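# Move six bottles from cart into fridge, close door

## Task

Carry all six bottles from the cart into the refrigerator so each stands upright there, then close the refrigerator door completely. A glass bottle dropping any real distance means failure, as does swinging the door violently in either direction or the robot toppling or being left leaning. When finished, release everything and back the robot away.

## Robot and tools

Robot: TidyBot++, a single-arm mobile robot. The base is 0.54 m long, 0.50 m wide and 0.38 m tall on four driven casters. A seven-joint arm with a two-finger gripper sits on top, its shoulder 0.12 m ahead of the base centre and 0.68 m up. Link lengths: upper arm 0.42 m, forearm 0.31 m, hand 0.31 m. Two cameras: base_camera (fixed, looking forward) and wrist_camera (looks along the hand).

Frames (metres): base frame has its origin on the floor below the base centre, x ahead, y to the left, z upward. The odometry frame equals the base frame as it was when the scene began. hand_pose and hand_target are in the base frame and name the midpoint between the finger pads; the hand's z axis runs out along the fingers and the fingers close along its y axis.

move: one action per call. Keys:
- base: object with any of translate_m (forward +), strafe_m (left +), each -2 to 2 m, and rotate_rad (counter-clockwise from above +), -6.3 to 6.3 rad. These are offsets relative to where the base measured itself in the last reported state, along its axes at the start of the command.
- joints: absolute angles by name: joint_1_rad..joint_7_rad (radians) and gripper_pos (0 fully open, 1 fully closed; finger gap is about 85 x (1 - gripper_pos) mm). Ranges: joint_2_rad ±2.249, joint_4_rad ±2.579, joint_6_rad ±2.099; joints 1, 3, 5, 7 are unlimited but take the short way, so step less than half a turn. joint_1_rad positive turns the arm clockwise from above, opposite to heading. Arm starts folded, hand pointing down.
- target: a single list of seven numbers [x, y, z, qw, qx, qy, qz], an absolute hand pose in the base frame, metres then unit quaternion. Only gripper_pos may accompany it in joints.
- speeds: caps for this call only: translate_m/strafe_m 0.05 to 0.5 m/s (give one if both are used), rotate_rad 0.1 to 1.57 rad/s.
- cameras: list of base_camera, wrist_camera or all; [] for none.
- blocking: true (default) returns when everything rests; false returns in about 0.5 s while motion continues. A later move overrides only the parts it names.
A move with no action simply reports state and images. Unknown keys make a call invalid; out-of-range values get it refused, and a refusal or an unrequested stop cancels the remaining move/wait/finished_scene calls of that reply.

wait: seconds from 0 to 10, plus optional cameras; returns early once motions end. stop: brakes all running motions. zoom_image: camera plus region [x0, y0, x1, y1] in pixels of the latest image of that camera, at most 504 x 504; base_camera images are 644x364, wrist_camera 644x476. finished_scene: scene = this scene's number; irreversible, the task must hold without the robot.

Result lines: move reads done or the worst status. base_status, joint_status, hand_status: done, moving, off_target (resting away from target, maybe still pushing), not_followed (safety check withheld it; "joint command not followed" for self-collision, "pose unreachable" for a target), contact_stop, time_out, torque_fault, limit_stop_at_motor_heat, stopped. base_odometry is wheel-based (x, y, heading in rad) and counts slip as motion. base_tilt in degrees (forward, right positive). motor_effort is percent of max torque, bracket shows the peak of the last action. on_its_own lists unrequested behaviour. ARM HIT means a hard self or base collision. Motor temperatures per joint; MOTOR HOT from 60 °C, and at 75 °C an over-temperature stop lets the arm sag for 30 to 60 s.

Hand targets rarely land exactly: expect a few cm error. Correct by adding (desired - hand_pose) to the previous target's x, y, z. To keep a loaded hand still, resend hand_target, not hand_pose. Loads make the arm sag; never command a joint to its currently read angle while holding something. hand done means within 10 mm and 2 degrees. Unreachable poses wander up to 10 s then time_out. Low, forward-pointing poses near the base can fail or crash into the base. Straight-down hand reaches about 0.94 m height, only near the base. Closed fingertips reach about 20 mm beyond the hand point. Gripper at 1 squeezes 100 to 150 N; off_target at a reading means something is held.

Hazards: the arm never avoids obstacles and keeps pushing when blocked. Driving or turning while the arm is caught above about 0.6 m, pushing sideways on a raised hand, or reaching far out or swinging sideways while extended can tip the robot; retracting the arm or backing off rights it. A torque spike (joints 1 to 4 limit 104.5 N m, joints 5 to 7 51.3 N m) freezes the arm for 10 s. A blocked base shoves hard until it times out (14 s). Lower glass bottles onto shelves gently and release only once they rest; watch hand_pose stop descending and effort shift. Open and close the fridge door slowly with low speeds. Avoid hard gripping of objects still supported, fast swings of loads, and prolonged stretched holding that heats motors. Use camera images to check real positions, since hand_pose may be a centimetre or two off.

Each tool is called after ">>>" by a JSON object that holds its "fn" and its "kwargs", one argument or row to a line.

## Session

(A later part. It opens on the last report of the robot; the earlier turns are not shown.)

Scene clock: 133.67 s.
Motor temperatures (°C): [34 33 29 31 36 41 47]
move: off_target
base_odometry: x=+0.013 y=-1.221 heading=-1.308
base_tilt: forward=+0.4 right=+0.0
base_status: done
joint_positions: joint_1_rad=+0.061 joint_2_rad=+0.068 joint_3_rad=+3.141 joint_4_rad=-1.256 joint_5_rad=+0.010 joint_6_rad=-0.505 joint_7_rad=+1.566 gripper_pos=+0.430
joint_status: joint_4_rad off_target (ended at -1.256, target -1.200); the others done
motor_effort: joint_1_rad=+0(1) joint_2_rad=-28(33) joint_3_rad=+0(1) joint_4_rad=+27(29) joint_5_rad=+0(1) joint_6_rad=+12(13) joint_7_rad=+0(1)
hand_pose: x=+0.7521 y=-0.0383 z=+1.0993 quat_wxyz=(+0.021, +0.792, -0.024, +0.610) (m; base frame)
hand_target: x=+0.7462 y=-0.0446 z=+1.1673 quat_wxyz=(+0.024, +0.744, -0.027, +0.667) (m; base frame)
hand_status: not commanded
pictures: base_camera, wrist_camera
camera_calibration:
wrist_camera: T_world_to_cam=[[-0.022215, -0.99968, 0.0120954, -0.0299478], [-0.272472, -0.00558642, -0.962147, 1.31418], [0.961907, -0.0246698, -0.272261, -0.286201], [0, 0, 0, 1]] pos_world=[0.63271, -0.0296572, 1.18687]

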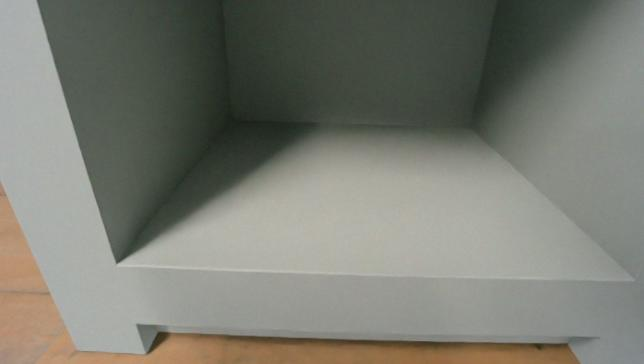

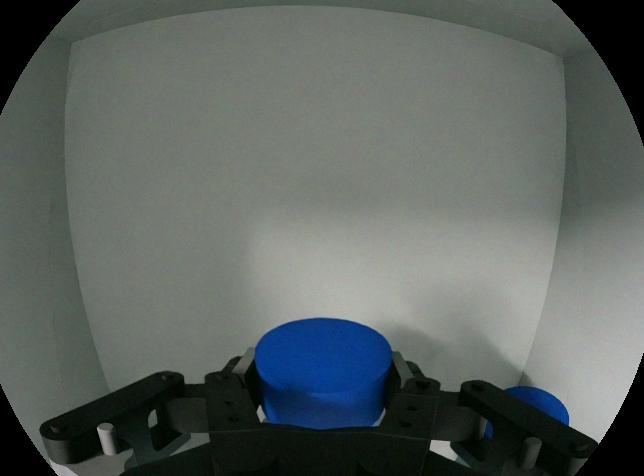

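>>> {"fn": "move", "kwargs": {
  "joints": {"joint_2_rad": 0.03, "joint_4_rad": -1.36, "joint_6_rad": -0.336},
  "cameras": []
}}

>>> {"fn": "move", "kwargs": {
  "joints": {"joint_2_rad": 0.032, "joint_4_rad": -1.396, "joint_6_rad": -0.315},
  "cameras": []
}}

>>> {"fn": "move", "kwargs": {
  "joints": {"joint_2_rad": 0.036, "joint_4_rad": -1.416, "joint_6_rad": -0.305},
  "cameras": ["wrist_camera"]
}}

Scene clock: 136.33 s.
Motor temperatures (°C): [34 33 29 31 36 41 47]
move: done
base_odometry: x=+0.013 y=-1.221 heading=-1.308
base_tilt: forward=+0.4 right=+0.0
base_status: not commanded
joint_positions: joint_1_rad=+0.061 joint_2_rad=+0.053 joint_3_rad=+3.141 joint_4_rad=-1.370 joint_5_rad=+0.010 joint_6_rad=-0.413 joint_7_rad=+1.566 gripper_pos=+0.430
joint_status: all done
motor_effort: joint_1_rad=+0(1) joint_2_rad=-28(31) joint_3_rad=+0(2) joint_4_rad=+27(29) joint_5_rad=+0(1) joint_6_rad=+12(13) joint_7_rad=+0(1)
hand_pose: x=+0.7513 y=-0.0380 z=+1.0667 quat_wxyz=(+0.021, +0.794, -0.023, +0.607) (m; base frame)
hand_target: x=+0.7468 y=-0.0446 z=+1.1108 quat_wxyz=(+0.023, +0.759, -0.028, +0.650) (m; base frame)
hand_status: not commanded
pictures: none
No camera images: "cameras" was empty.

Scene clock: 137.03 s.
Motor temperatures (°C): [34 33 29 31 36 41 47]
move: done
base_odometry: x=+0.013 y=-1.221 heading=-1.308
base_tilt: forward=+0.4 right=+0.0
base_status: not commanded
joint_positions: joint_1_rad=+0.061 joint_2_rad=+0.051 joint_3_rad=+3.141 joint_4_rad=-1.404 joint_5_rad=+0.010 joint_6_rad=-0.388 joint_7_rad=+1.566 gripper_pos=+0.430
joint_status: all done
motor_effort: joint_1_rad=+0(1) joint_2_rad=-29(30) joint_3_rad=+0(1) joint_4_rad=+28(28) joint_5_rad=+0(1) joint_6_rad=+12(13) joint_7_rad=+0(1)
hand_pose: x=+0.7516 y=-0.0379 z=+1.0544 quat_wxyz=(+0.021, +0.796, -0.023, +0.604) (m; base frame)
hand_target: x=+0.7487 y=-0.0447 z=+1.0938 quat_wxyz=(+0.023, +0.765, -0.028, +0.643) (m; base frame)
hand_status: not commanded
pictures: none
No camera images: "cameras" was empty.

Scene clock: 137.67 s.
Motor temperatures (°C): [34 33 29 31 36 41 47]
move: done
base_odometry: x=+0.013 y=-1.221 heading=-1.308
base_tilt: forward=+0.4 right=+0.0
base_status: not commanded
joint_positions: joint_1_rad=+0.061 joint_2_rad=+0.051 joint_3_rad=+3.141 joint_4_rad=-1.422 joint_5_rad=+0.010 joint_6_rad=-0.378 joint_7_rad=+1.566 gripper_pos=+0.430
joint_status: all done
motor_effort: joint_1_rad=+0(1) joint_2_rad=-29(30) joint_3_rad=+0(1) joint_4_rad=+27(28) joint_5_rad=+0(1) joint_6_rad=+12(13) joint_7_rad=+0(1)
hand_pose: x=+0.7515 y=-0.0379 z=+1.0461 quat_wxyz=(+0.021, +0.799, -0.023, +0.601) (m; base frame)
hand_target: x=+0.7506 y=-0.0449 z=+1.0819 quat_wxyz=(+0.023, +0.769, -0.028, +0.638) (m; base frame)
hand_status: not commanded
pictures: wrist_camera
camera_calibration:
wrist_camera: T_world_to_cam=[[-0.0207271, -0.99972, 0.0113949, -0.0293124], [-0.295267, -0.00476806, -0.955403, 1.27286], [0.95519, -0.0231673, -0.295086, -0.271046], [0, 0, 0, 1]] pos_world=[0.634127, -0.0295145, 1.13645]

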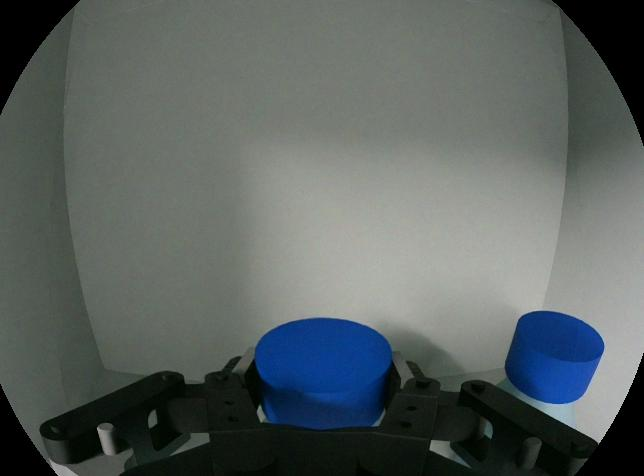

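>>> {"fn": "move", "kwargs": {
  "joints": {"joint_2_rad": 0.038, "joint_4_rad": -1.428, "joint_6_rad": -0.298},
  "cameras": []
}}

>>> {"fn": "move", "kwargs": {
  "joints": {"joint_2_rad": 0.04, "joint_4_rad": -1.436, "joint_6_rad": -0.296},
  "cameras": []
}}

Scene clock: 138.53 s.
Motor temperatures (°C): [34 33 29 31 36 41 47]
move: done
base_odometry: x=+0.013 y=-1.221 heading=-1.308
base_tilt: forward=+0.4 right=+0.0
base_status: not commanded
joint_positions: joint_1_rad=+0.061 joint_2_rad=+0.051 joint_3_rad=+3.141 joint_4_rad=-1.432 joint_5_rad=+0.010 joint_6_rad=-0.370 joint_7_rad=+1.566 gripper_pos=+0.430
joint_status: all done
motor_effort: joint_1_rad=+1(1) joint_2_rad=-29(29) joint_3_rad=+0(1) joint_4_rad=+27(28) joint_5_rad=+0(1) joint_6_rad=+12(12) joint_7_rad=+0(1)
hand_pose: x=+0.7516 y=-0.0379 z=+1.0429 quat_wxyz=(+0.021, +0.799, -0.023, +0.600) (m; base frame)
hand_target: x=+0.7515 y=-0.0449 z=+1.0754 quat_wxyz=(+0.023, +0.771, -0.028, +0.635) (m; base frame)
hand_status: not commanded
pictures: none
No camera images: "cameras" was empty.

Scene clock: 139.00 s.
Motor temperatures (°C): [34 33 29 31 36 41 47]
move: done
base_odometry: x=+0.013 y=-1.221 heading=-1.308
base_tilt: forward=+0.4 right=-0.1
base_status: not commanded
joint_positions: joint_1_rad=+0.061 joint_2_rad=+0.051 joint_3_rad=+3.141 joint_4_rad=-1.434 joint_5_rad=+0.010 joint_6_rad=-0.365 joint_7_rad=+1.566 gripper_pos=+0.430
joint_status: all done
motor_effort: joint_1_rad=+0(1) joint_2_rad=-27(29) joint_3_rad=+0(1) joint_4_rad=+26(28) joint_5_rad=+0(1) joint_6_rad=+12(13) joint_7_rad=+0(0)
hand_pose: x=+0.7519 y=-0.0379 z=+1.0428 quat_wxyz=(+0.021, +0.798, -0.023, +0.601) (m; base frame)
hand_target: x=+0.7522 y=-0.0450 z=+1.0698 quat_wxyz=(+0.023, +0.774, -0.029, +0.632) (m; base frame)
hand_status: not commanded
pictures: none
No camera images: "cameras" was empty.

>>> {"fn": "move", "kwargs": {
  "joints": {"joint_2_rad": 0.055, "joint_4_rad": -1.434, "joint_6_rad": -0.37},
  "cameras": []
}}

>>> {"fn": "move", "kwargs": {
  "joints": {"gripper_pos": 0.3},
  "cameras": ["wrist_camera"]
}}

>>> {"fn": "move", "kwargs": {
  "joints": {"gripper_pos": 0.15},
  "cameras": ["wrist_camera"]
}}

Scene clock: 139.90 s.
Motor temperatures (°C): [34 33 29 31 36 41 47]
move: done
base_odometry: x=+0.013 y=-1.221 heading=-1.308
base_tilt: forward=+0.4 right=+0.0
base_status: not commanded
joint_positions: joint_1_rad=+0.061 joint_2_rad=+0.050 joint_3_rad=+3.141 joint_4_rad=-1.433 joint_5_rad=+0.010 joint_6_rad=-0.371 joint_7_rad=+1.566 gripper_pos=+0.430
joint_status: all done
motor_effort: joint_1_rad=+1(1) joint_2_rad=-26(27) joint_3_rad=-1(1) joint_4_rad=+24(27) joint_5_rad=+0(1) joint_6_rad=+10(11) joint_7_rad=+0(1)
hand_pose: x=+0.7509 y=-0.0378 z=+1.0425 quat_wxyz=(+0.021, +0.800, -0.023, +0.600) (m; base frame)
hand_target: x=+0.7523 y=-0.0450 z=+1.0391 quat_wxyz=(+0.022, +0.801, -0.030, +0.598) (m; base frame)
hand_status: not commanded
pictures: none
No camera images: "cameras" was empty.

Scene clock: 140.60 s.
Motor temperatures (°C): [34 33 29 31 36 41 47]
move: done
base_odometry: x=+0.013 y=-1.221 heading=-1.308
base_tilt: forward=+0.4 right=+0.0
base_status: not commanded
joint_positions: joint_1_rad=+0.061 joint_2_rad=+0.050 joint_3_rad=+3.141 joint_4_rad=-1.433 joint_5_rad=+0.010 joint_6_rad=-0.371 joint_7_rad=+1.566 gripper_pos=+0.300
joint_status: all done
motor_effort: joint_1_rad=+0(1) joint_2_rad=-24(27) joint_3_rad=+0(1) joint_4_rad=+23(26) joint_5_rad=+0(1) joint_6_rad=+9(10) joint_7_rad=+0(1)
hand_pose: x=+0.7509 y=-0.0379 z=+1.0425 quat_wxyz=(+0.021, +0.800, -0.023, +0.600) (m; base frame)
hand_target: x=+0.7523 y=-0.0450 z=+1.0391 quat_wxyz=(+0.022, +0.801, -0.030, +0.598) (m; base frame)
hand_status: not commanded
pictures: wrist_camera
camera_calibration:
wrist_camera: T_world_to_cam=[[-0.0208404, -0.999719, 0.0113017, -0.0291779], [-0.297685, -0.00458663, -0.954653, 1.27031], [0.954437, -0.0232598, -0.297506, -0.268466], [0, 0, 0, 1]] pos_world=[0.633778, -0.0295876, 1.13317]

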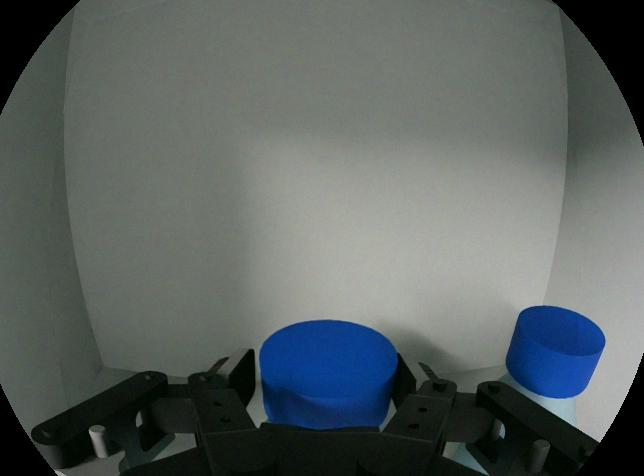

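Scene clock: 141.17 s.
Motor temperatures (°C): [34 33 29 31 36 41 47]
move: done
base_odometry: x=+0.013 y=-1.221 heading=-1.308
base_tilt: forward=+0.4 right=+0.0
base_status: not commanded
joint_positions: joint_1_rad=+0.061 joint_2_rad=+0.050 joint_3_rad=+3.141 joint_4_rad=-1.433 joint_5_rad=+0.010 joint_6_rad=-0.371 joint_7_rad=+1.566 gripper_pos=+0.150
joint_status: all done
motor_effort: joint_1_rad=+0(1) joint_2_rad=-25(25) joint_3_rad=-1(1) joint_4_rad=+23(23) joint_5_rad=+0(0) joint_6_rad=+9(9) joint_7_rad=+0(1)
hand_pose: x=+0.7509 y=-0.0379 z=+1.0425 quat_wxyz=(+0.021, +0.800, -0.023, +0.600) (m; base frame)
hand_target: x=+0.7523 y=-0.0450 z=+1.0391 quat_wxyz=(+0.022, +0.801, -0.030, +0.598) (m; base frame)
hand_status: not commanded
pictures: wrist_camera
camera_calibration:
wrist_camera: T_world_to_cam=[[-0.0208404, -0.999719, 0.0113017, -0.0291779], [-0.297685, -0.00458663, -0.954653, 1.27031], [0.954437, -0.0232598, -0.297506, -0.268466], [0, 0, 0, 1]] pos_world=[0.633778, -0.0295876, 1.13317]

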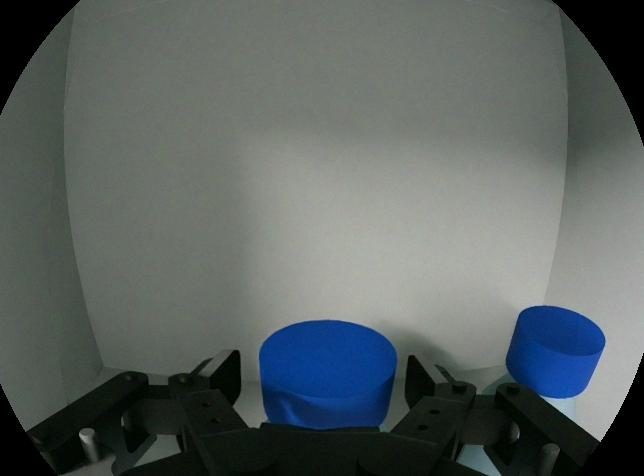

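>>> {"fn": "move", "kwargs": {
  "base": {"translate_m": -0.65, "strafe_m": 0.029},
  "blocking": false,
  "cameras": []
}}

>>> {"fn": "wait", "kwargs": {
  "seconds": 0.7,
  "cameras": []
}}

>>> {"fn": "move", "kwargs": {
  "joints": {"joint_1_rad": 0.0, "joint_2_rad": -0.51, "joint_4_rad": -1.57, "joint_6_rad": -0.6, "gripper_pos": 0.2},
  "cameras": ["wrist_camera"]
}}

Scene clock: 144.73 s.
Motor temperatures (°C): [34 33 29 31 36 41 47]
move: moving
base_odometry: x=-0.001 y=-1.160 heading=-1.308
base_tilt: forward=+0.4 right=+0.0
base_status: translate_m moving; strafe_m moving
joint_positions: joint_1_rad=+0.063 joint_2_rad=+0.051 joint_3_rad=+3.141 joint_4_rad=-1.433 joint_5_rad=+0.010 joint_6_rad=-0.371 joint_7_rad=+1.566 gripper_pos=+0.150
joint_status: not commanded
motor_effort: joint_1_rad=-1(2) joint_2_rad=-27(28) joint_3_rad=-1(2) joint_4_rad=+23(24) joint_5_rad=+0(1) joint_6_rad=+9(9) joint_7_rad=+0(1)
hand_pose: x=+0.7513 y=-0.0388 z=+1.0417 quat_wxyz=(+0.021, +0.800, -0.024, +0.599) (m; base frame)
hand_target: x=+0.7523 y=-0.0450 z=+1.0391 quat_wxyz=(+0.022, +0.801, -0.030, +0.598) (m; base frame)
hand_status: not commanded
pictures: none
No camera images: "cameras" was empty.

Scene clock: 145.43 s.
Motor temperatures (°C): [34 33 29 31 36 41 47]
earlier move: moving
base_odometry: x=-0.061 y=-0.886 heading=-1.307
base_tilt: forward=+0.4 right=+0.0
base_status: translate_m moving; strafe_m moving
joint_positions: joint_1_rad=+0.064 joint_2_rad=+0.051 joint_3_rad=+3.141 joint_4_rad=-1.433 joint_5_rad=+0.010 joint_6_rad=-0.371 joint_7_rad=+1.566 gripper_pos=+0.150
joint_status: not commanded
motor_effort: joint_1_rad=+0(2) joint_2_rad=-25(28) joint_3_rad=+0(2) joint_4_rad=+23(24) joint_5_rad=+0(1) joint_6_rad=+9(9) joint_7_rad=+0(1)
hand_pose: x=+0.7513 y=-0.0398 z=+1.0416 quat_wxyz=(+0.022, +0.800, -0.025, +0.599) (m; base frame)
hand_target: x=+0.7523 y=-0.0450 z=+1.0391 quat_wxyz=(+0.022, +0.801, -0.030, +0.598) (m; base frame)
hand_status: not commanded
wait: 0.70 s; no rest
pictures: none
No camera images: "cameras" was empty.

Scene clock: 147.30 s.
Motor temperatures (°C): [34 33 29 31 36 41 47]
move: done
base_odometry: x=-0.128 y=-0.586 heading=-1.308
base_tilt: forward=+0.4 right=+0.0
base_status: done
joint_positions: joint_1_rad=+0.016 joint_2_rad=-0.507 joint_3_rad=+3.141 joint_4_rad=-1.548 joint_5_rad=+0.010 joint_6_rad=-0.546 joint_7_rad=+1.566 gripper_pos=+0.200
joint_status: all done
motor_effort: joint_1_rad=+0(1) joint_2_rad=-1(25) joint_3_rad=+0(1) joint_4_rad=+21(24) joint_5_rad=+0(0) joint_6_rad=+9(10) joint_7_rad=+0(1)
hand_pose: x=+0.4970 y=-0.0057 z=+1.2036 quat_wxyz=(+0.008, +0.713, -0.006, +0.701) (m; base frame)
hand_target: x=+0.4979 y=+0.0023 z=+1.1750 quat_wxyz=(+0.000, +0.738, +0.000, +0.675) (m; base frame)
hand_status: not commanded
pictures: wrist_camera
camera_calibration:
wrist_camera: T_world_to_cam=[[0.0184612, -0.999608, 0.0210657, -0.0353555], [-0.0341873, -0.021688, -0.99918, 1.27116], [0.999245, 0.0177259, -0.0345743, -0.31593], [0, 0, 0, 1]] pos_world=[0.359802, -0.00217249, 1.25994]

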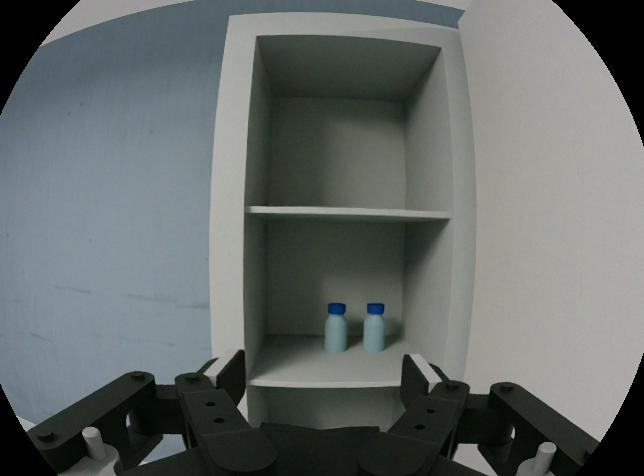

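>>> {"fn": "move", "kwargs": {
  "base": {"translate_m": -1.3566, "strafe_m": -0.1114, "rotate_rad": -1.354},
  "speeds": {"rotate_rad": 0.6},
  "blocking": false,
  "cameras": []
}}

>>> {"fn": "wait", "kwargs": {
  "seconds": 1.3,
  "cameras": []
}}

>>> {"fn": "move", "kwargs": {
  "joints": {"joint_1_rad": 0.0, "joint_2_rad": -0.03, "joint_3_rad": 3.14, "joint_4_rad": -1.934, "joint_5_rad": 0.0, "joint_6_rad": 0.092, "joint_7_rad": 1.57, "gripper_pos": 0.22},
  "cameras": ["wrist_camera"]
}}

Scene clock: 148.53 s.
Motor temperatures (°C): [34 33 29 31 36 41 47]
move: moving
base_odometry: x=-0.151 y=-0.521 heading=-1.495
base_tilt: forward=+0.4 right=+0.0
base_status: translate_m moving; strafe_m moving; rotate_rad moving
joint_positions: joint_1_rad=+0.012 joint_2_rad=-0.503 joint_3_rad=+3.140 joint_4_rad=-1.551 joint_5_rad=+0.010 joint_6_rad=-0.548 joint_7_rad=+1.566 gripper_pos=+0.200
joint_status: not commanded
motor_effort: joint_1_rad=+0(1) joint_2_rad=-4(5) joint_3_rad=+0(3) joint_4_rad=+22(22) joint_5_rad=+0(1) joint_6_rad=+9(10) joint_7_rad=-1(1)
hand_pose: x=+0.4997 y=-0.0038 z=+1.1994 quat_wxyz=(+0.007, +0.716, -0.004, +0.698) (m; base frame)
hand_target: x=+0.4979 y=+0.0023 z=+1.1750 quat_wxyz=(+0.000, +0.738, +0.000, +0.675) (m; base frame)
hand_status: not commanded
pictures: none
No camera images: "cameras" was empty.

Scene clock: 149.83 s.
Motor temperatures (°C): [34 33 29 31 36 41 46]
earlier move: moving
base_odometry: x=-0.357 y=+0.052 heading=-2.244
base_tilt: forward=+0.4 right=+0.0
base_status: translate_m moving; strafe_m moving; rotate_rad moving
joint_positions: joint_1_rad=+0.012 joint_2_rad=-0.505 joint_3_rad=+3.140 joint_4_rad=-1.552 joint_5_rad=+0.010 joint_6_rad=-0.548 joint_7_rad=+1.566 gripper_pos=+0.200
joint_status: not commanded
motor_effort: joint_1_rad=+0(1) joint_2_rad=-2(5) joint_3_rad=+0(3) joint_4_rad=+21(22) joint_5_rad=+0(1) joint_6_rad=+10(10) joint_7_rad=-1(1)
hand_pose: x=+0.4986 y=-0.0037 z=+1.2000 quat_wxyz=(+0.007, +0.716, -0.004, +0.699) (m; base frame)
hand_target: x=+0.4979 y=+0.0023 z=+1.1750 quat_wxyz=(+0.000, +0.738, +0.000, +0.675) (m; base frame)
hand_status: not commanded
wait: 1.30 s; no rest
pictures: none
No camera images: "cameras" was empty.

Scene clock: 152.03 s.
Motor temperatures (°C): [34 33 29 31 36 41 46]
move: done
base_odometry: x=-0.588 y=+0.696 heading=-2.663
base_tilt: forward=+0.4 right=+0.0
base_status: done
joint_positions: joint_1_rad=+0.011 joint_2_rad=-0.039 joint_3_rad=+3.141 joint_4_rad=-1.918 joint_5_rad=+0.010 joint_6_rad=+0.037 joint_7_rad=+1.566 gripper_pos=+0.220
joint_status: all done
motor_effort: joint_1_rad=+1(2) joint_2_rad=-20(23) joint_3_rad=+0(3) joint_4_rad=+22(25) joint_5_rad=+0(1) joint_6_rad=+9(10) joint_7_rad=+0(1)
hand_pose: x=+0.7021 y=-0.0044 z=+0.9234 quat_wxyz=(+0.004, +0.796, -0.002, +0.605) (m; base frame)
hand_target: x=+0.7057 y=+0.0023 z=+0.9252 quat_wxyz=(-0.001, +0.787, +0.000, +0.617) (m; base frame)
hand_status: not commanded
pictures: wrist_camera
camera_calibration:
wrist_camera: T_world_to_cam=[[0.0331401, -0.999385, 0.0114391, -0.0333828], [-0.285269, -0.0204277, -0.95823, 1.1368], [0.957874, 0.0284927, -0.285771, -0.269586], [0, 0, 0, 1]] pos_world=[0.583629, -0.00245892, 1.01266]

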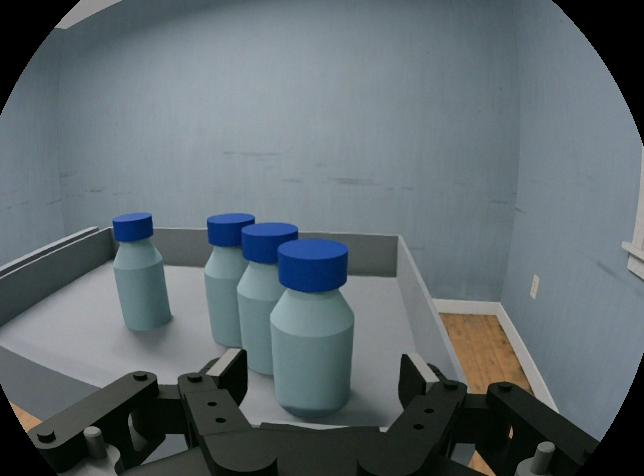

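>>> {"fn": "move", "kwargs": {
  "base": {"translate_m": 0.115, "strafe_m": 0.0105},
  "speeds": {"translate_m": 0.2},
  "cameras": ["wrist_camera"]
}}

Scene clock: 153.73 s.
Motor temperatures (°C): [34 33 29 31 36 41 46]
move: done
base_odometry: x=-0.686 y=+0.633 heading=-2.663
base_tilt: forward=+0.4 right=+0.0
base_status: done
joint_positions: joint_1_rad=+0.011 joint_2_rad=-0.036 joint_3_rad=+3.141 joint_4_rad=-1.918 joint_5_rad=+0.010 joint_6_rad=+0.040 joint_7_rad=+1.566 gripper_pos=+0.220
joint_status: not commanded
motor_effort: joint_1_rad=+0(1) joint_2_rad=-20(23) joint_3_rad=-1(1) joint_4_rad=+23(24) joint_5_rad=+0(0) joint_6_rad=+9(10) joint_7_rad=+0(1)
hand_pose: x=+0.7029 y=-0.0044 z=+0.9227 quat_wxyz=(+0.004, +0.796, -0.002, +0.605) (m; base frame)
hand_target: x=+0.7057 y=+0.0023 z=+0.9252 quat_wxyz=(-0.001, +0.787, +0.000, +0.617) (m; base frame)
hand_status: not commanded
pictures: wrist_camera
camera_calibration:
wrist_camera: T_world_to_cam=[[0.0332267, -0.999382, 0.011441, -0.0334278], [-0.284957, -0.020445, -0.958322, 1.13615], [0.957964, 0.0285817, -0.28546, -0.270945], [0, 0, 0, 1]] pos_world=[0.584419, -0.00243456, 1.01183]

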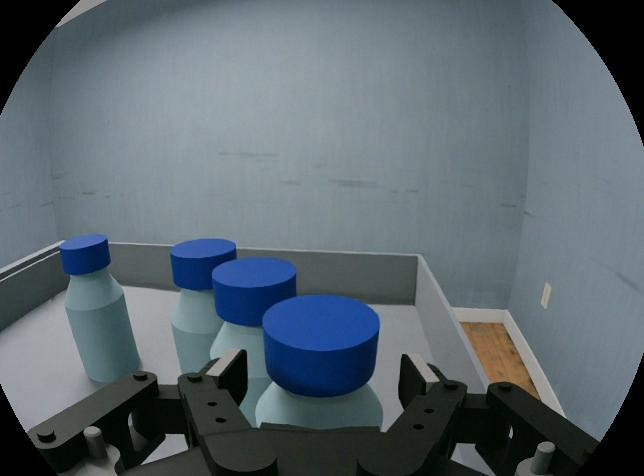

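>>> {"fn": "move", "kwargs": {
  "base": {"translate_m": 0.026, "strafe_m": 0.0015},
  "speeds": {"translate_m": 0.1},
  "cameras": ["wrist_camera"]
}}

Scene clock: 154.73 s.
Motor temperatures (°C): [34 33 29 31 36 41 46]
move: done
base_odometry: x=-0.709 y=+0.620 heading=-2.663
base_tilt: forward=+0.4 right=-0.1
base_status: done
joint_positions: joint_1_rad=+0.011 joint_2_rad=-0.033 joint_3_rad=+3.141 joint_4_rad=-1.919 joint_5_rad=+0.010 joint_6_rad=+0.042 joint_7_rad=+1.566 gripper_pos=+0.220
joint_status: not commanded
motor_effort: joint_1_rad=+1(1) joint_2_rad=-20(23) joint_3_rad=+0(2) joint_4_rad=+22(23) joint_5_rad=+0(1) joint_6_rad=+9(9) joint_7_rad=-1(1)
hand_pose: x=+0.7037 y=-0.0043 z=+0.9210 quat_wxyz=(+0.004, +0.797, -0.002, +0.604) (m; base frame)
hand_target: x=+0.7057 y=+0.0023 z=+0.9252 quat_wxyz=(-0.001, +0.787, +0.000, +0.617) (m; base frame)
hand_status: not commanded
pictures: wrist_camera
camera_calibration:
wrist_camera: T_world_to_cam=[[0.0333816, -0.999378, 0.0113473, -0.0333923], [-0.286873, -0.0204568, -0.95775, 1.13563], [0.957387, 0.028716, -0.287377, -0.269978], [0, 0, 0, 1]] pos_world=[0.585368, -0.00238744, 1.01044]

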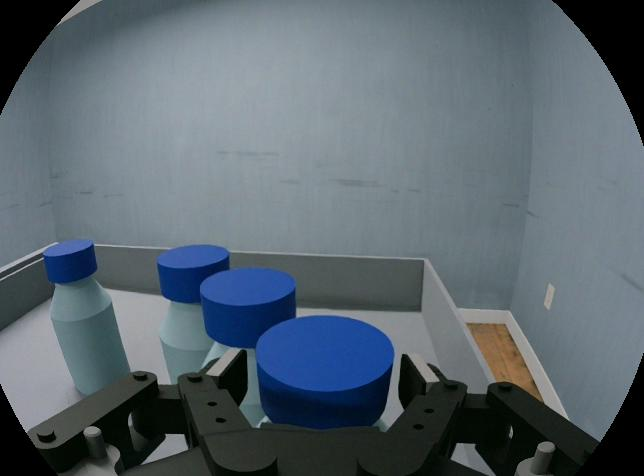

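>>> {"fn": "move", "kwargs": {
  "joints": {"gripper_pos": 0.5},
  "cameras": []
}}

>>> {"fn": "move", "kwargs": {
  "joints": {"joint_2_rad": -0.057, "joint_4_rad": -1.77, "joint_6_rad": -0.08, "gripper_pos": 0.6},
  "cameras": ["wrist_camera"]
}}

>>> {"fn": "move", "kwargs": {
  "joints": {"joint_1_rad": 0.0, "joint_2_rad": -0.12, "joint_4_rad": -1.42, "joint_6_rad": -0.42},
  "cameras": ["wrist_camera"]
}}

Scene clock: 155.73 s.
Motor temperatures (°C): [34 33 29 31 36 41 46]
move: off_target
base_odometry: x=-0.708 y=+0.620 heading=-2.663
base_tilt: forward=+0.4 right=+0.0
base_status: not commanded
joint_positions: joint_1_rad=+0.011 joint_2_rad=-0.033 joint_3_rad=+3.141 joint_4_rad=-1.919 joint_5_rad=+0.010 joint_6_rad=+0.043 joint_7_rad=+1.566 gripper_pos=+0.430
joint_status: gripper_pos off_target (ended at +0.430, target +0.500)
motor_effort: joint_1_rad=+0(1) joint_2_rad=-19(21) joint_3_rad=-1(2) joint_4_rad=+22(24) joint_5_rad=+0(0) joint_6_rad=+9(10) joint_7_rad=+0(1)
hand_pose: x=+0.7036 y=-0.0044 z=+0.9213 quat_wxyz=(+0.004, +0.796, -0.002, +0.605) (m; base frame)
hand_target: x=+0.7057 y=+0.0023 z=+0.9252 quat_wxyz=(-0.001, +0.787, +0.000, +0.617) (m; base frame)
hand_status: not commanded
pictures: none
No camera images: "cameras" was empty.

Scene clock: 156.83 s.
Motor temperatures (°C): [34 33 29 31 36 41 46]
move: off_target
base_odometry: x=-0.708 y=+0.620 heading=-2.663
base_tilt: forward=+0.4 right=-0.1
base_status: not commanded
joint_positions: joint_1_rad=+0.011 joint_2_rad=-0.036 joint_3_rad=+3.141 joint_4_rad=-1.825 joint_5_rad=+0.010 joint_6_rad=-0.056 joint_7_rad=+1.566 gripper_pos=+0.430
joint_status: joint_4_rad off_target (ended at -1.825, target -1.770); gripper_pos off_target (ended at +0.430, target +0.600); the others done
motor_effort: joint_1_rad=-1(1) joint_2_rad=-24(26) joint_3_rad=-2(2) joint_4_rad=+28(28) joint_5_rad=+0(1) joint_6_rad=+13(13) joint_7_rad=+0(1)
hand_pose: x=+0.7103 y=-0.0047 z=+0.9501 quat_wxyz=(+0.005, +0.797, -0.002, +0.604) (m; base frame)
hand_target: x=+0.7098 y=+0.0023 z=+0.9887 quat_wxyz=(-0.001, +0.781, +0.000, +0.624) (m; base frame)
hand_status: not commanded
pictures: wrist_camera
camera_calibration:
wrist_camera: T_world_to_cam=[[0.0324477, -0.999407, 0.0115578, -0.0338586], [-0.287773, -0.020416, -0.957481, 1.16578], [0.957149, 0.027742, -0.288264, -0.266952], [0, 0, 0, 1]] pos_world=[0.59209, -0.00263224, 1.03965]

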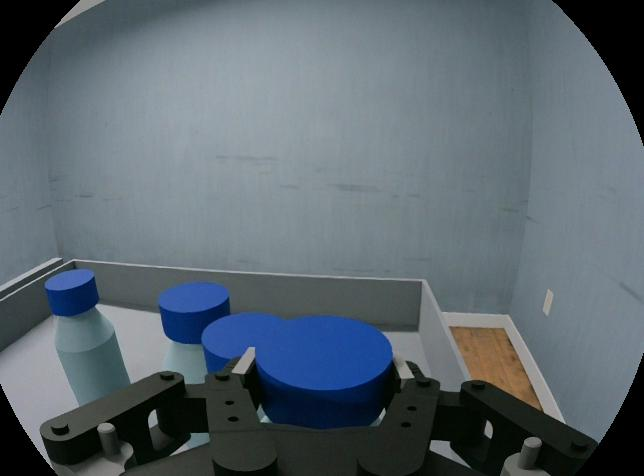

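Scene clock: 158.60 s.
Motor temperatures (°C): [34 33 29 31 36 41 46]
move: off_target
base_odometry: x=-0.708 y=+0.620 heading=-2.663
base_tilt: forward=+0.4 right=+0.0
base_status: not commanded
joint_positions: joint_1_rad=+0.011 joint_2_rad=-0.106 joint_3_rad=+3.141 joint_4_rad=-1.470 joint_5_rad=+0.010 joint_6_rad=-0.392 joint_7_rad=+1.566 gripper_pos=+0.430
joint_status: joint_4_rad off_target (ended at -1.470, target -1.420); the others done
motor_effort: joint_1_rad=+1(1) joint_2_rad=-22(28) joint_3_rad=+0(2) joint_4_rad=+27(30) joint_5_rad=+0(1) joint_6_rad=+13(14) joint_7_rad=+0(1)
hand_pose: x=+0.6881 y=-0.0054 z=+1.1073 quat_wxyz=(+0.006, +0.769, -0.003, +0.639) (m; base frame)
hand_target: x=+0.6793 y=+0.0023 z=+1.1374 quat_wxyz=(-0.001, +0.758, +0.000, +0.652) (m; base frame)
hand_status: not commanded
pictures: wrist_camera
camera_calibration:
wrist_camera: T_world_to_cam=[[0.028081, -0.99949, 0.0151972, -0.0366817], [-0.201833, -0.0205593, -0.979204, 1.27477], [0.979017, 0.0244298, -0.202308, -0.310545], [0, 0, 0, 1]] pos_world=[0.56235, -0.00286799, 1.18599]

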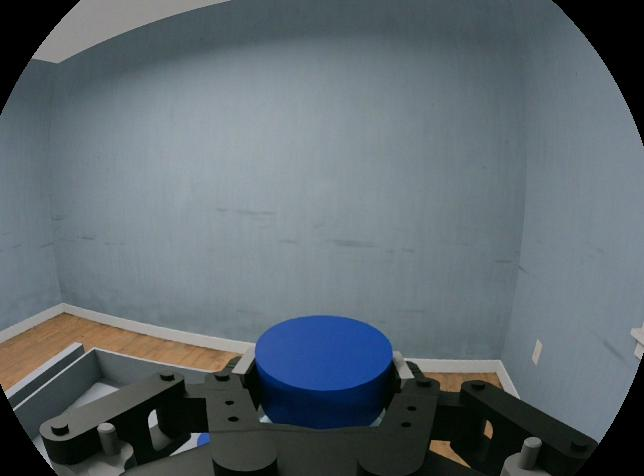

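>>> {"fn": "move", "kwargs": {
  "base": {"translate_m": 0.067, "strafe_m": 1.326, "rotate_rad": 1.354},
  "speeds": {"rotate_rad": 0.75},
  "joints": {"joint_1_rad": -0.115, "joint_2_rad": -0.51, "joint_4_rad": -1.57, "joint_6_rad": -0.73}
}}

Scene clock: 163.47 s.
Motor temperatures (°C): [34 33 29 31 36 41 46]
move: done
base_odometry: x=-0.157 y=-0.588 heading=-1.308
base_tilt: forward=+0.4 right=+0.0
base_status: done
joint_positions: joint_1_rad=-0.104 joint_2_rad=-0.491 joint_3_rad=+3.140 joint_4_rad=-1.577 joint_5_rad=+0.010 joint_6_rad=-0.705 joint_7_rad=+1.566 gripper_pos=+0.430
joint_status: all done
motor_effort: joint_1_rad=+1(4) joint_2_rad=-6(25) joint_3_rad=+1(5) joint_4_rad=+26(29) joint_5_rad=+0(1) joint_6_rad=+12(14) joint_7_rad=+0(1)
hand_pose: x=+0.5004 y=+0.0404 z=+1.1312 quat_wxyz=(-0.030, +0.779, +0.041, +0.624) (m; base frame)
hand_target: x=+0.4889 y=+0.0450 z=+1.1350 quat_wxyz=(-0.036, +0.779, +0.045, +0.624) (m; base frame)
hand_status: not commanded
pictures: base_camera, wrist_camera
camera_calibration:
wrist_camera: T_world_to_cam=[[0.141303, -0.989871, 0.0137455, -0.041333], [-0.232343, -0.0466572, -0.971514, 1.26885], [0.962315, 0.134084, -0.236582, -0.0803958], [0, 0, 0, 1]] pos_world=[0.378014, 0.0290663, 1.21425]

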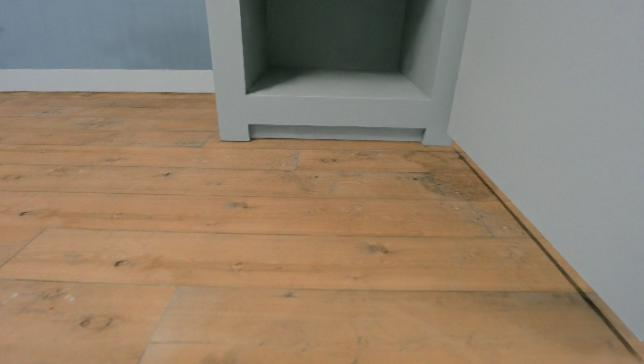

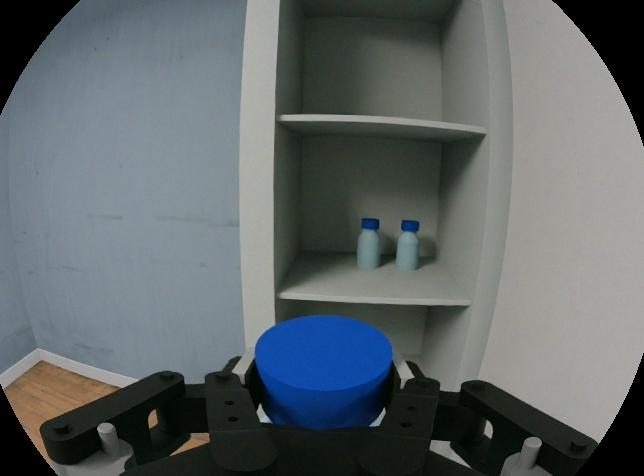

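>>> {"fn": "move", "kwargs": {
  "base": {"translate_m": 0.658, "strafe_m": 0.0456, "rotate_rad": 0.013},
  "speeds": {"translate_m": 0.35},
  "joints": {"joint_1_rad": -0.115, "joint_2_rad": 0.05, "joint_4_rad": -1.2, "joint_6_rad": -0.43}
}}

Scene clock: 168.47 s.
Motor temperatures (°C): [34 33 29 31 36 41 46]
move: off_target
base_odometry: x=+0.058 y=-1.212 heading=-1.294
base_tilt: forward=+0.4 right=+0.0
base_status: done
joint_positions: joint_1_rad=-0.105 joint_2_rad=+0.069 joint_3_rad=+3.140 joint_4_rad=-1.257 joint_5_rad=+0.010 joint_6_rad=-0.506 joint_7_rad=+1.566 gripper_pos=+0.430
joint_status: joint_4_rad off_target (ended at -1.257, target -1.200); the others done
motor_effort: joint_1_rad=+1(1) joint_2_rad=-29(33) joint_3_rad=-1(2) joint_4_rad=+27(29) joint_5_rad=+1(1) joint_6_rad=+12(14) joint_7_rad=+0(1)
hand_pose: x=+0.7502 y=+0.0674 z=+1.0972 quat_wxyz=(-0.029, +0.792, +0.042, +0.608) (m; base frame)
hand_target: x=+0.7433 y=+0.0745 z=+1.1673 quat_wxyz=(-0.039, +0.743, +0.043, +0.666) (m; base frame)
hand_status: not commanded
pictures: base_camera, wrist_camera
camera_calibration:
wrist_camera: T_world_to_cam=[[0.144052, -0.989499, 0.0118421, -0.0495117], [-0.27181, -0.0510712, -0.960995, 1.31343], [0.951508, 0.135214, -0.276313, -0.28082], [0, 0, 0, 1]] pos_world=[0.631339, 0.0560575, 1.18519]

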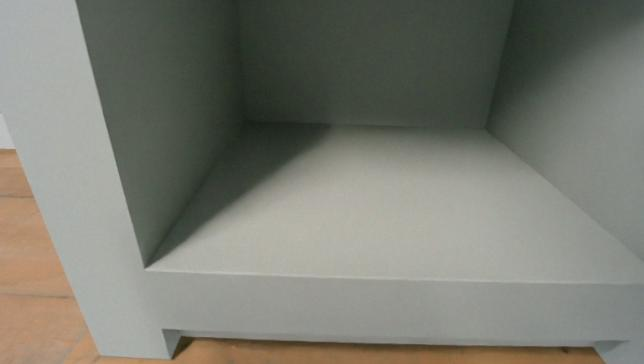

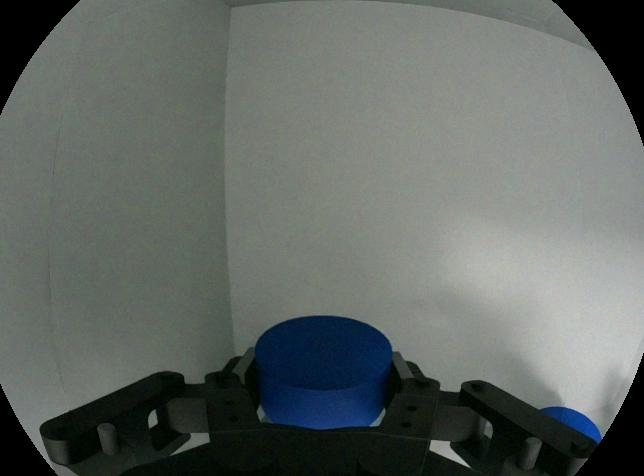

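>>> {"fn": "move", "kwargs": {
  "joints": {"joint_2_rad": 0.03, "joint_4_rad": -1.36, "joint_6_rad": -0.336},
  "cameras": []
}}

>>> {"fn": "move", "kwargs": {
  "joints": {"joint_2_rad": 0.034, "joint_4_rad": -1.406, "joint_6_rad": -0.31},
  "cameras": ["wrist_camera"]
}}

>>> {"fn": "move", "kwargs": {
  "joints": {"joint_2_rad": 0.037, "joint_4_rad": -1.424, "joint_6_rad": -0.3},
  "cameras": []
}}

>>> {"fn": "move", "kwargs": {
  "joints": {"joint_2_rad": 0.04, "joint_4_rad": -1.436, "joint_6_rad": -0.296},
  "cameras": []
}}

Scene clock: 171.03 s.
Motor temperatures (°C): [34 33 29 31 36 41 46]
move: done
base_odometry: x=+0.058 y=-1.212 heading=-1.294
base_tilt: forward=+0.4 right=+0.0
base_status: not commanded
joint_positions: joint_1_rad=-0.105 joint_2_rad=+0.054 joint_3_rad=+3.140 joint_4_rad=-1.372 joint_5_rad=+0.010 joint_6_rad=-0.415 joint_7_rad=+1.566 gripper_pos=+0.430
joint_status: all done
motor_effort: joint_1_rad=+0(1) joint_2_rad=-29(31) joint_3_rad=+0(1) joint_4_rad=+28(29) joint_5_rad=+0(1) joint_6_rad=+12(13) joint_7_rad=+0(1)
hand_pose: x=+0.7491 y=+0.0675 z=+1.0645 quat_wxyz=(-0.030, +0.795, +0.043, +0.605) (m; base frame)
hand_target: x=+0.7440 y=+0.0746 z=+1.1108 quat_wxyz=(-0.038, +0.759, +0.044, +0.649) (m; base frame)
hand_status: not commanded
pictures: none
No camera images: "cameras" was empty.

Scene clock: 172.00 s.
Motor temperatures (°C): [34 33 29 31 36 41 46]
move: done
base_odometry: x=+0.058 y=-1.212 heading=-1.294
base_tilt: forward=+0.4 right=+0.0
base_status: not commanded
joint_positions: joint_1_rad=-0.105 joint_2_rad=+0.054 joint_3_rad=+3.140 joint_4_rad=-1.416 joint_5_rad=+0.010 joint_6_rad=-0.384 joint_7_rad=+1.566 gripper_pos=+0.430
joint_status: all done
motor_effort: joint_1_rad=+0(1) joint_2_rad=-30(31) joint_3_rad=+0(1) joint_4_rad=+28(29) joint_5_rad=+0(1) joint_6_rad=+12(13) joint_7_rad=+0(1)
hand_pose: x=+0.7495 y=+0.0676 z=+1.0468 quat_wxyz=(-0.029, +0.799, +0.043, +0.600) (m; base frame)
hand_target: x=+0.7468 y=+0.0749 z=+1.0878 quat_wxyz=(-0.038, +0.766, +0.044, +0.640) (m; base frame)
hand_status: not commanded
pictures: wrist_camera
camera_calibration:
wrist_camera: T_world_to_cam=[[0.145452, -0.989302, 0.0112356, -0.0489692], [-0.292388, -0.0538317, -0.954784, 1.27394], [0.945174, 0.13559, -0.297089, -0.267674], [0, 0, 0, 1]] pos_world=[0.632605, 0.0564269, 1.13736]

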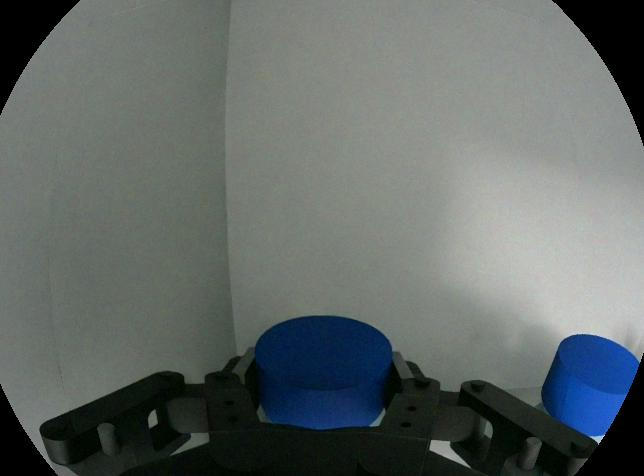

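Scene clock: 172.57 s.
Motor temperatures (°C): [34 33 29 31 36 41 46]
move: done
base_odometry: x=+0.058 y=-1.212 heading=-1.294
base_tilt: forward=+0.4 right=+0.0
base_status: not commanded
joint_positions: joint_1_rad=-0.105 joint_2_rad=+0.053 joint_3_rad=+3.140 joint_4_rad=-1.429 joint_5_rad=+0.010 joint_6_rad=-0.372 joint_7_rad=+1.566 gripper_pos=+0.430
joint_status: all done
motor_effort: joint_1_rad=+1(1) joint_2_rad=-28(30) joint_3_rad=-1(1) joint_4_rad=+27(29) joint_5_rad=+0(1) joint_6_rad=+12(13) joint_7_rad=+0(1)
hand_pose: x=+0.7498 y=+0.0677 z=+1.0426 quat_wxyz=(-0.029, +0.799, +0.043, +0.599) (m; base frame)
hand_target: x=+0.7482 y=+0.0750 z=+1.0779 quat_wxyz=(-0.037, +0.770, +0.045, +0.636) (m; base frame)
hand_status: not commanded
pictures: none
No camera images: "cameras" was empty.

Scene clock: 173.07 s.
Motor temperatures (°C): [34 33 29 31 36 41 46]
move: done
base_odometry: x=+0.058 y=-1.212 heading=-1.294
base_tilt: forward=+0.4 right=-0.1
base_status: not commanded
joint_positions: joint_1_rad=-0.105 joint_2_rad=+0.053 joint_3_rad=+3.140 joint_4_rad=-1.434 joint_5_rad=+0.010 joint_6_rad=-0.363 joint_7_rad=+1.566 gripper_pos=+0.430
joint_status: all done
motor_effort: joint_1_rad=+0(1) joint_2_rad=-28(29) joint_3_rad=-1(1) joint_4_rad=+26(28) joint_5_rad=+1(1) joint_6_rad=+11(12) joint_7_rad=+0(0)
hand_pose: x=+0.7501 y=+0.0678 z=+1.0425 quat_wxyz=(-0.029, +0.798, +0.043, +0.601) (m; base frame)
hand_target: x=+0.7493 y=+0.0752 z=+1.0698 quat_wxyz=(-0.037, +0.773, +0.045, +0.631) (m; base frame)
hand_status: not commanded
pictures: none
No camera images: "cameras" was empty.

>>> {"fn": "move", "kwargs": {
  "joints": {"joint_2_rad": 0.056, "joint_4_rad": -1.435, "joint_6_rad": -0.37},
  "cameras": []
}}

>>> {"fn": "move", "kwargs": {
  "joints": {"gripper_pos": 0.3},
  "cameras": []
}}

>>> {"fn": "move", "kwargs": {
  "joints": {"gripper_pos": 0.18},
  "cameras": ["wrist_camera"]
}}

Scene clock: 173.87 s.
Motor temperatures (°C): [34 33 29 31 36 41 46]
move: done
base_odometry: x=+0.058 y=-1.212 heading=-1.294
base_tilt: forward=+0.4 right=-0.1
base_status: not commanded
joint_positions: joint_1_rad=-0.105 joint_2_rad=+0.052 joint_3_rad=+3.140 joint_4_rad=-1.433 joint_5_rad=+0.010 joint_6_rad=-0.369 joint_7_rad=+1.566 gripper_pos=+0.430
joint_status: all done
motor_effort: joint_1_rad=+0(1) joint_2_rad=-26(29) joint_3_rad=+0(1) joint_4_rad=+24(26) joint_5_rad=+1(1) joint_6_rad=+9(12) joint_7_rad=+0(1)
hand_pose: x=+0.7491 y=+0.0677 z=+1.0422 quat_wxyz=(-0.029, +0.799, +0.043, +0.600) (m; base frame)
hand_target: x=+0.7497 y=+0.0752 z=+1.0379 quat_wxyz=(-0.035, +0.801, +0.046, +0.596) (m; base frame)
hand_status: not commanded
pictures: none
No camera images: "cameras" was empty.

Scene clock: 174.57 s.
Motor temperatures (°C): [34 33 29 31 36 41 46]
move: done
base_odometry: x=+0.058 y=-1.212 heading=-1.294
base_tilt: forward=+0.4 right=-0.1
base_status: not commanded
joint_positions: joint_1_rad=-0.105 joint_2_rad=+0.052 joint_3_rad=+3.140 joint_4_rad=-1.433 joint_5_rad=+0.010 joint_6_rad=-0.369 joint_7_rad=+1.566 gripper_pos=+0.300
joint_status: all done
motor_effort: joint_1_rad=+0(1) joint_2_rad=-24(27) joint_3_rad=+0(1) joint_4_rad=+23(25) joint_5_rad=+1(1) joint_6_rad=+9(10) joint_7_rad=-1(1)
hand_pose: x=+0.7492 y=+0.0677 z=+1.0421 quat_wxyz=(-0.029, +0.799, +0.043, +0.600) (m; base frame)
hand_target: x=+0.7497 y=+0.0752 z=+1.0379 quat_wxyz=(-0.035, +0.801, +0.046, +0.596) (m; base frame)
hand_status: not commanded
pictures: none
No camera images: "cameras" was empty.

Scene clock: 175.10 s.
Motor temperatures (°C): [34 33 29 31 36 41 46]
move: done
base_odometry: x=+0.058 y=-1.212 heading=-1.294
base_tilt: forward=+0.4 right=+0.0
base_status: not commanded
joint_positions: joint_1_rad=-0.105 joint_2_rad=+0.052 joint_3_rad=+3.140 joint_4_rad=-1.433 joint_5_rad=+0.010 joint_6_rad=-0.369 joint_7_rad=+1.566 gripper_pos=+0.180
joint_status: all done
motor_effort: joint_1_rad=+1(1) joint_2_rad=-24(24) joint_3_rad=+0(1) joint_4_rad=+23(23) joint_5_rad=+0(0) joint_6_rad=+8(9) joint_7_rad=+0(1)
hand_pose: x=+0.7492 y=+0.0677 z=+1.0421 quat_wxyz=(-0.029, +0.799, +0.043, +0.600) (m; base frame)
hand_target: x=+0.7497 y=+0.0752 z=+1.0379 quat_wxyz=(-0.035, +0.801, +0.046, +0.596) (m; base frame)
hand_status: not commanded
pictures: wrist_camera
camera_calibration:
wrist_camera: T_world_to_cam=[[0.145596, -0.98928, 0.0112563, -0.0489911], [-0.292297, -0.0538825, -0.954808, 1.26935], [0.94518, 0.135726, -0.297009, -0.268862], [0, 0, 0, 1]] pos_world=[0.632283, 0.0564214, 1.13268]

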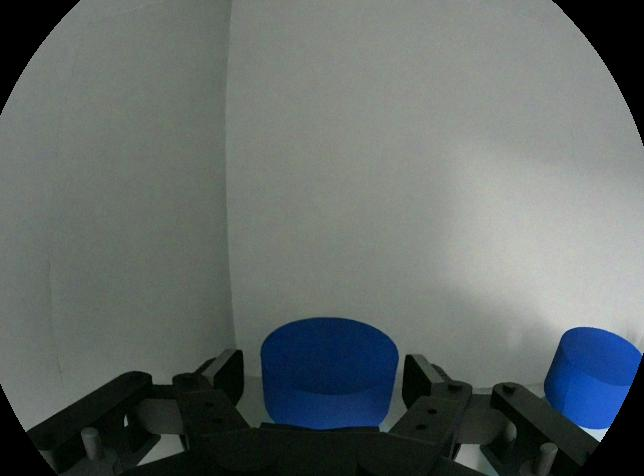

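>>> {"fn": "move", "kwargs": {
  "cameras": ["wrist_camera"]
}}

Scene clock: 177.73 s.
Motor temperatures (°C): [34 33 29 31 36 41 46]
base_odometry: x=+0.058 y=-1.212 heading=-1.294
base_tilt: forward=+0.4 right=+0.0
base_status: not commanded
joint_positions: joint_1_rad=-0.105 joint_2_rad=+0.052 joint_3_rad=+3.140 joint_4_rad=-1.433 joint_5_rad=+0.010 joint_6_rad=-0.369 joint_7_rad=+1.566 gripper_pos=+0.180
joint_status: all done
motor_effort: joint_1_rad=+0(1) joint_2_rad=-24(24) joint_3_rad=-1(1) joint_4_rad=+23(23) joint_5_rad=+0(0) joint_6_rad=+9(9) joint_7_rad=+0(1)
hand_pose: x=+0.7492 y=+0.0677 z=+1.0421 quat_wxyz=(-0.029, +0.799, +0.043, +0.600) (m; base frame)
hand_target: x=+0.7497 y=+0.0752 z=+1.0379 quat_wxyz=(-0.035, +0.801, +0.046, +0.596) (m; base frame)
hand_status: not commanded
pictures: wrist_camera
camera_calibration:
wrist_camera: T_world_to_cam=[[0.145596, -0.98928, 0.0112563, -0.0489911], [-0.292297, -0.0538825, -0.954808, 1.26935], [0.94518, 0.135726, -0.297009, -0.268862], [0, 0, 0, 1]] pos_world=[0.632283, 0.0564214, 1.13268]

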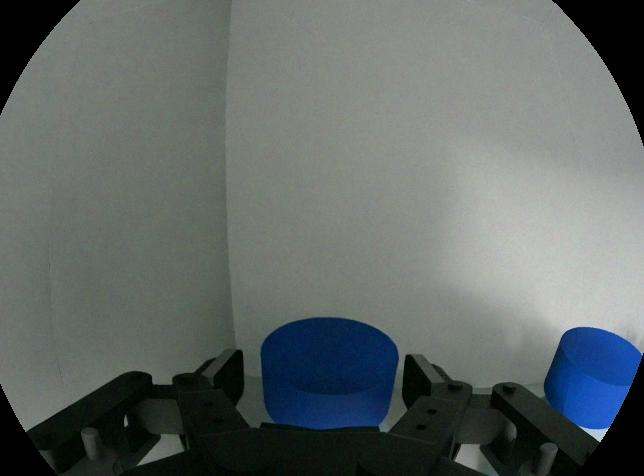

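>>> {"fn": "move", "kwargs": {
  "base": {"translate_m": -0.2, "strafe_m": -0.0235},
  "speeds": {"translate_m": 0.25},
  "cameras": ["wrist_camera"]
}}

>>> {"fn": "move", "kwargs": {
  "base": {"translate_m": -0.45},
  "joints": {"joint_1_rad": 0, "joint_2_rad": -0.51, "joint_4_rad": -1.57, "joint_6_rad": -0.6, "gripper_pos": 0.2},
  "cameras": ["wrist_camera"]
}}

Scene clock: 179.73 s.
Motor temperatures (°C): [34 33 29 31 36 41 46]
move: done
base_odometry: x=-0.020 y=-1.026 heading=-1.294
base_tilt: forward=+0.4 right=+0.0
base_status: done
joint_positions: joint_1_rad=-0.107 joint_2_rad=+0.045 joint_3_rad=+3.140 joint_4_rad=-1.433 joint_5_rad=+0.010 joint_6_rad=-0.369 joint_7_rad=+1.566 gripper_pos=+0.180
joint_status: not commanded
motor_effort: joint_1_rad=+1(2) joint_2_rad=-25(28) joint_3_rad=+0(1) joint_4_rad=+23(24) joint_5_rad=+0(1) joint_6_rad=+9(10) joint_7_rad=+0(1)
hand_pose: x=+0.7468 y=+0.0685 z=+1.0460 quat_wxyz=(-0.030, +0.797, +0.044, +0.602) (m; base frame)
hand_target: x=+0.7497 y=+0.0752 z=+1.0379 quat_wxyz=(-0.035, +0.801, +0.046, +0.596) (m; base frame)
hand_status: not commanded
pictures: wrist_camera
camera_calibration:
wrist_camera: T_world_to_cam=[[0.147183, -0.989042, 0.0115236, -0.0493623], [-0.286284, -0.053749, -0.956636, 1.26988], [0.946773, 0.137501, -0.291058, -0.273111], [0, 0, 0, 1]] pos_world=[0.629386, 0.0569865, 1.13589]

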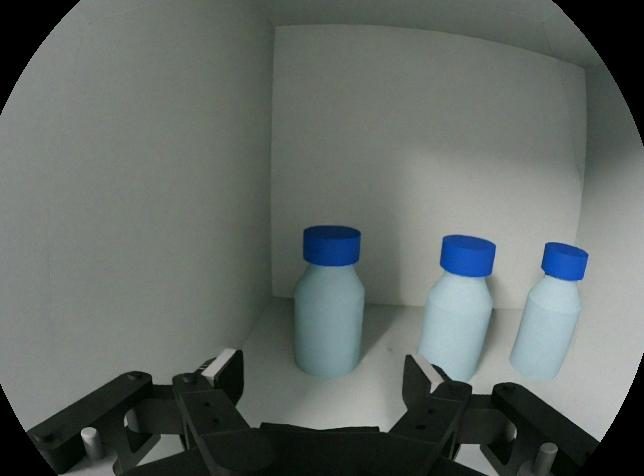

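Scene clock: 182.10 s.
Motor temperatures (°C): [34 33 29 31 36 41 46]
move: done
base_odometry: x=-0.143 y=-0.593 heading=-1.294
base_tilt: forward=+0.4 right=+0.0
base_status: done
joint_positions: joint_1_rad=-0.016 joint_2_rad=-0.519 joint_3_rad=+3.140 joint_4_rad=-1.548 joint_5_rad=+0.010 joint_6_rad=-0.548 joint_7_rad=+1.566 gripper_pos=+0.200
joint_status: all done
motor_effort: joint_1_rad=+1(1) joint_2_rad=-1(30) joint_3_rad=+1(1) joint_4_rad=+21(24) joint_5_rad=+0(1) joint_6_rad=+9(10) joint_7_rad=-1(1)
hand_pose: x=+0.4910 y=+0.0066 z=+1.2074 quat_wxyz=(-0.003, +0.709, +0.006, +0.705) (m; base frame)
hand_target: x=+0.4979 y=+0.0023 z=+1.1750 quat_wxyz=(+0.000, +0.738, +0.000, +0.675) (m; base frame)
hand_status: not commanded
pictures: wrist_camera
camera_calibration:
wrist_camera: T_world_to_cam=[[0.0504197, -0.998489, 0.0218384, -0.0396603], [-0.0234702, -0.0230448, -0.999459, 1.27017], [0.998452, 0.0498799, -0.0245966, -0.321943], [0, 0, 0, 1]] pos_world=[0.353255, 0.00572898, 1.26243]

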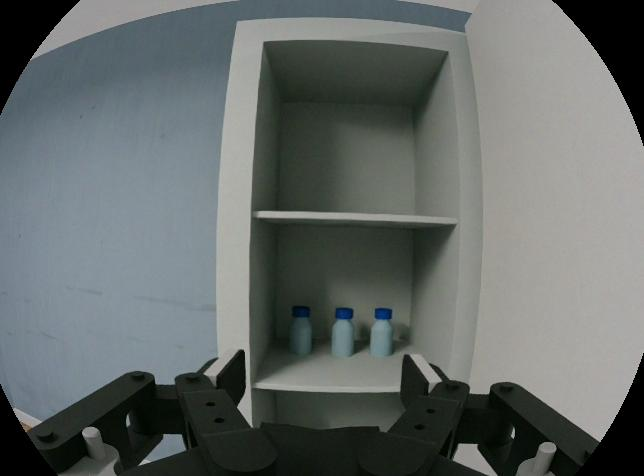

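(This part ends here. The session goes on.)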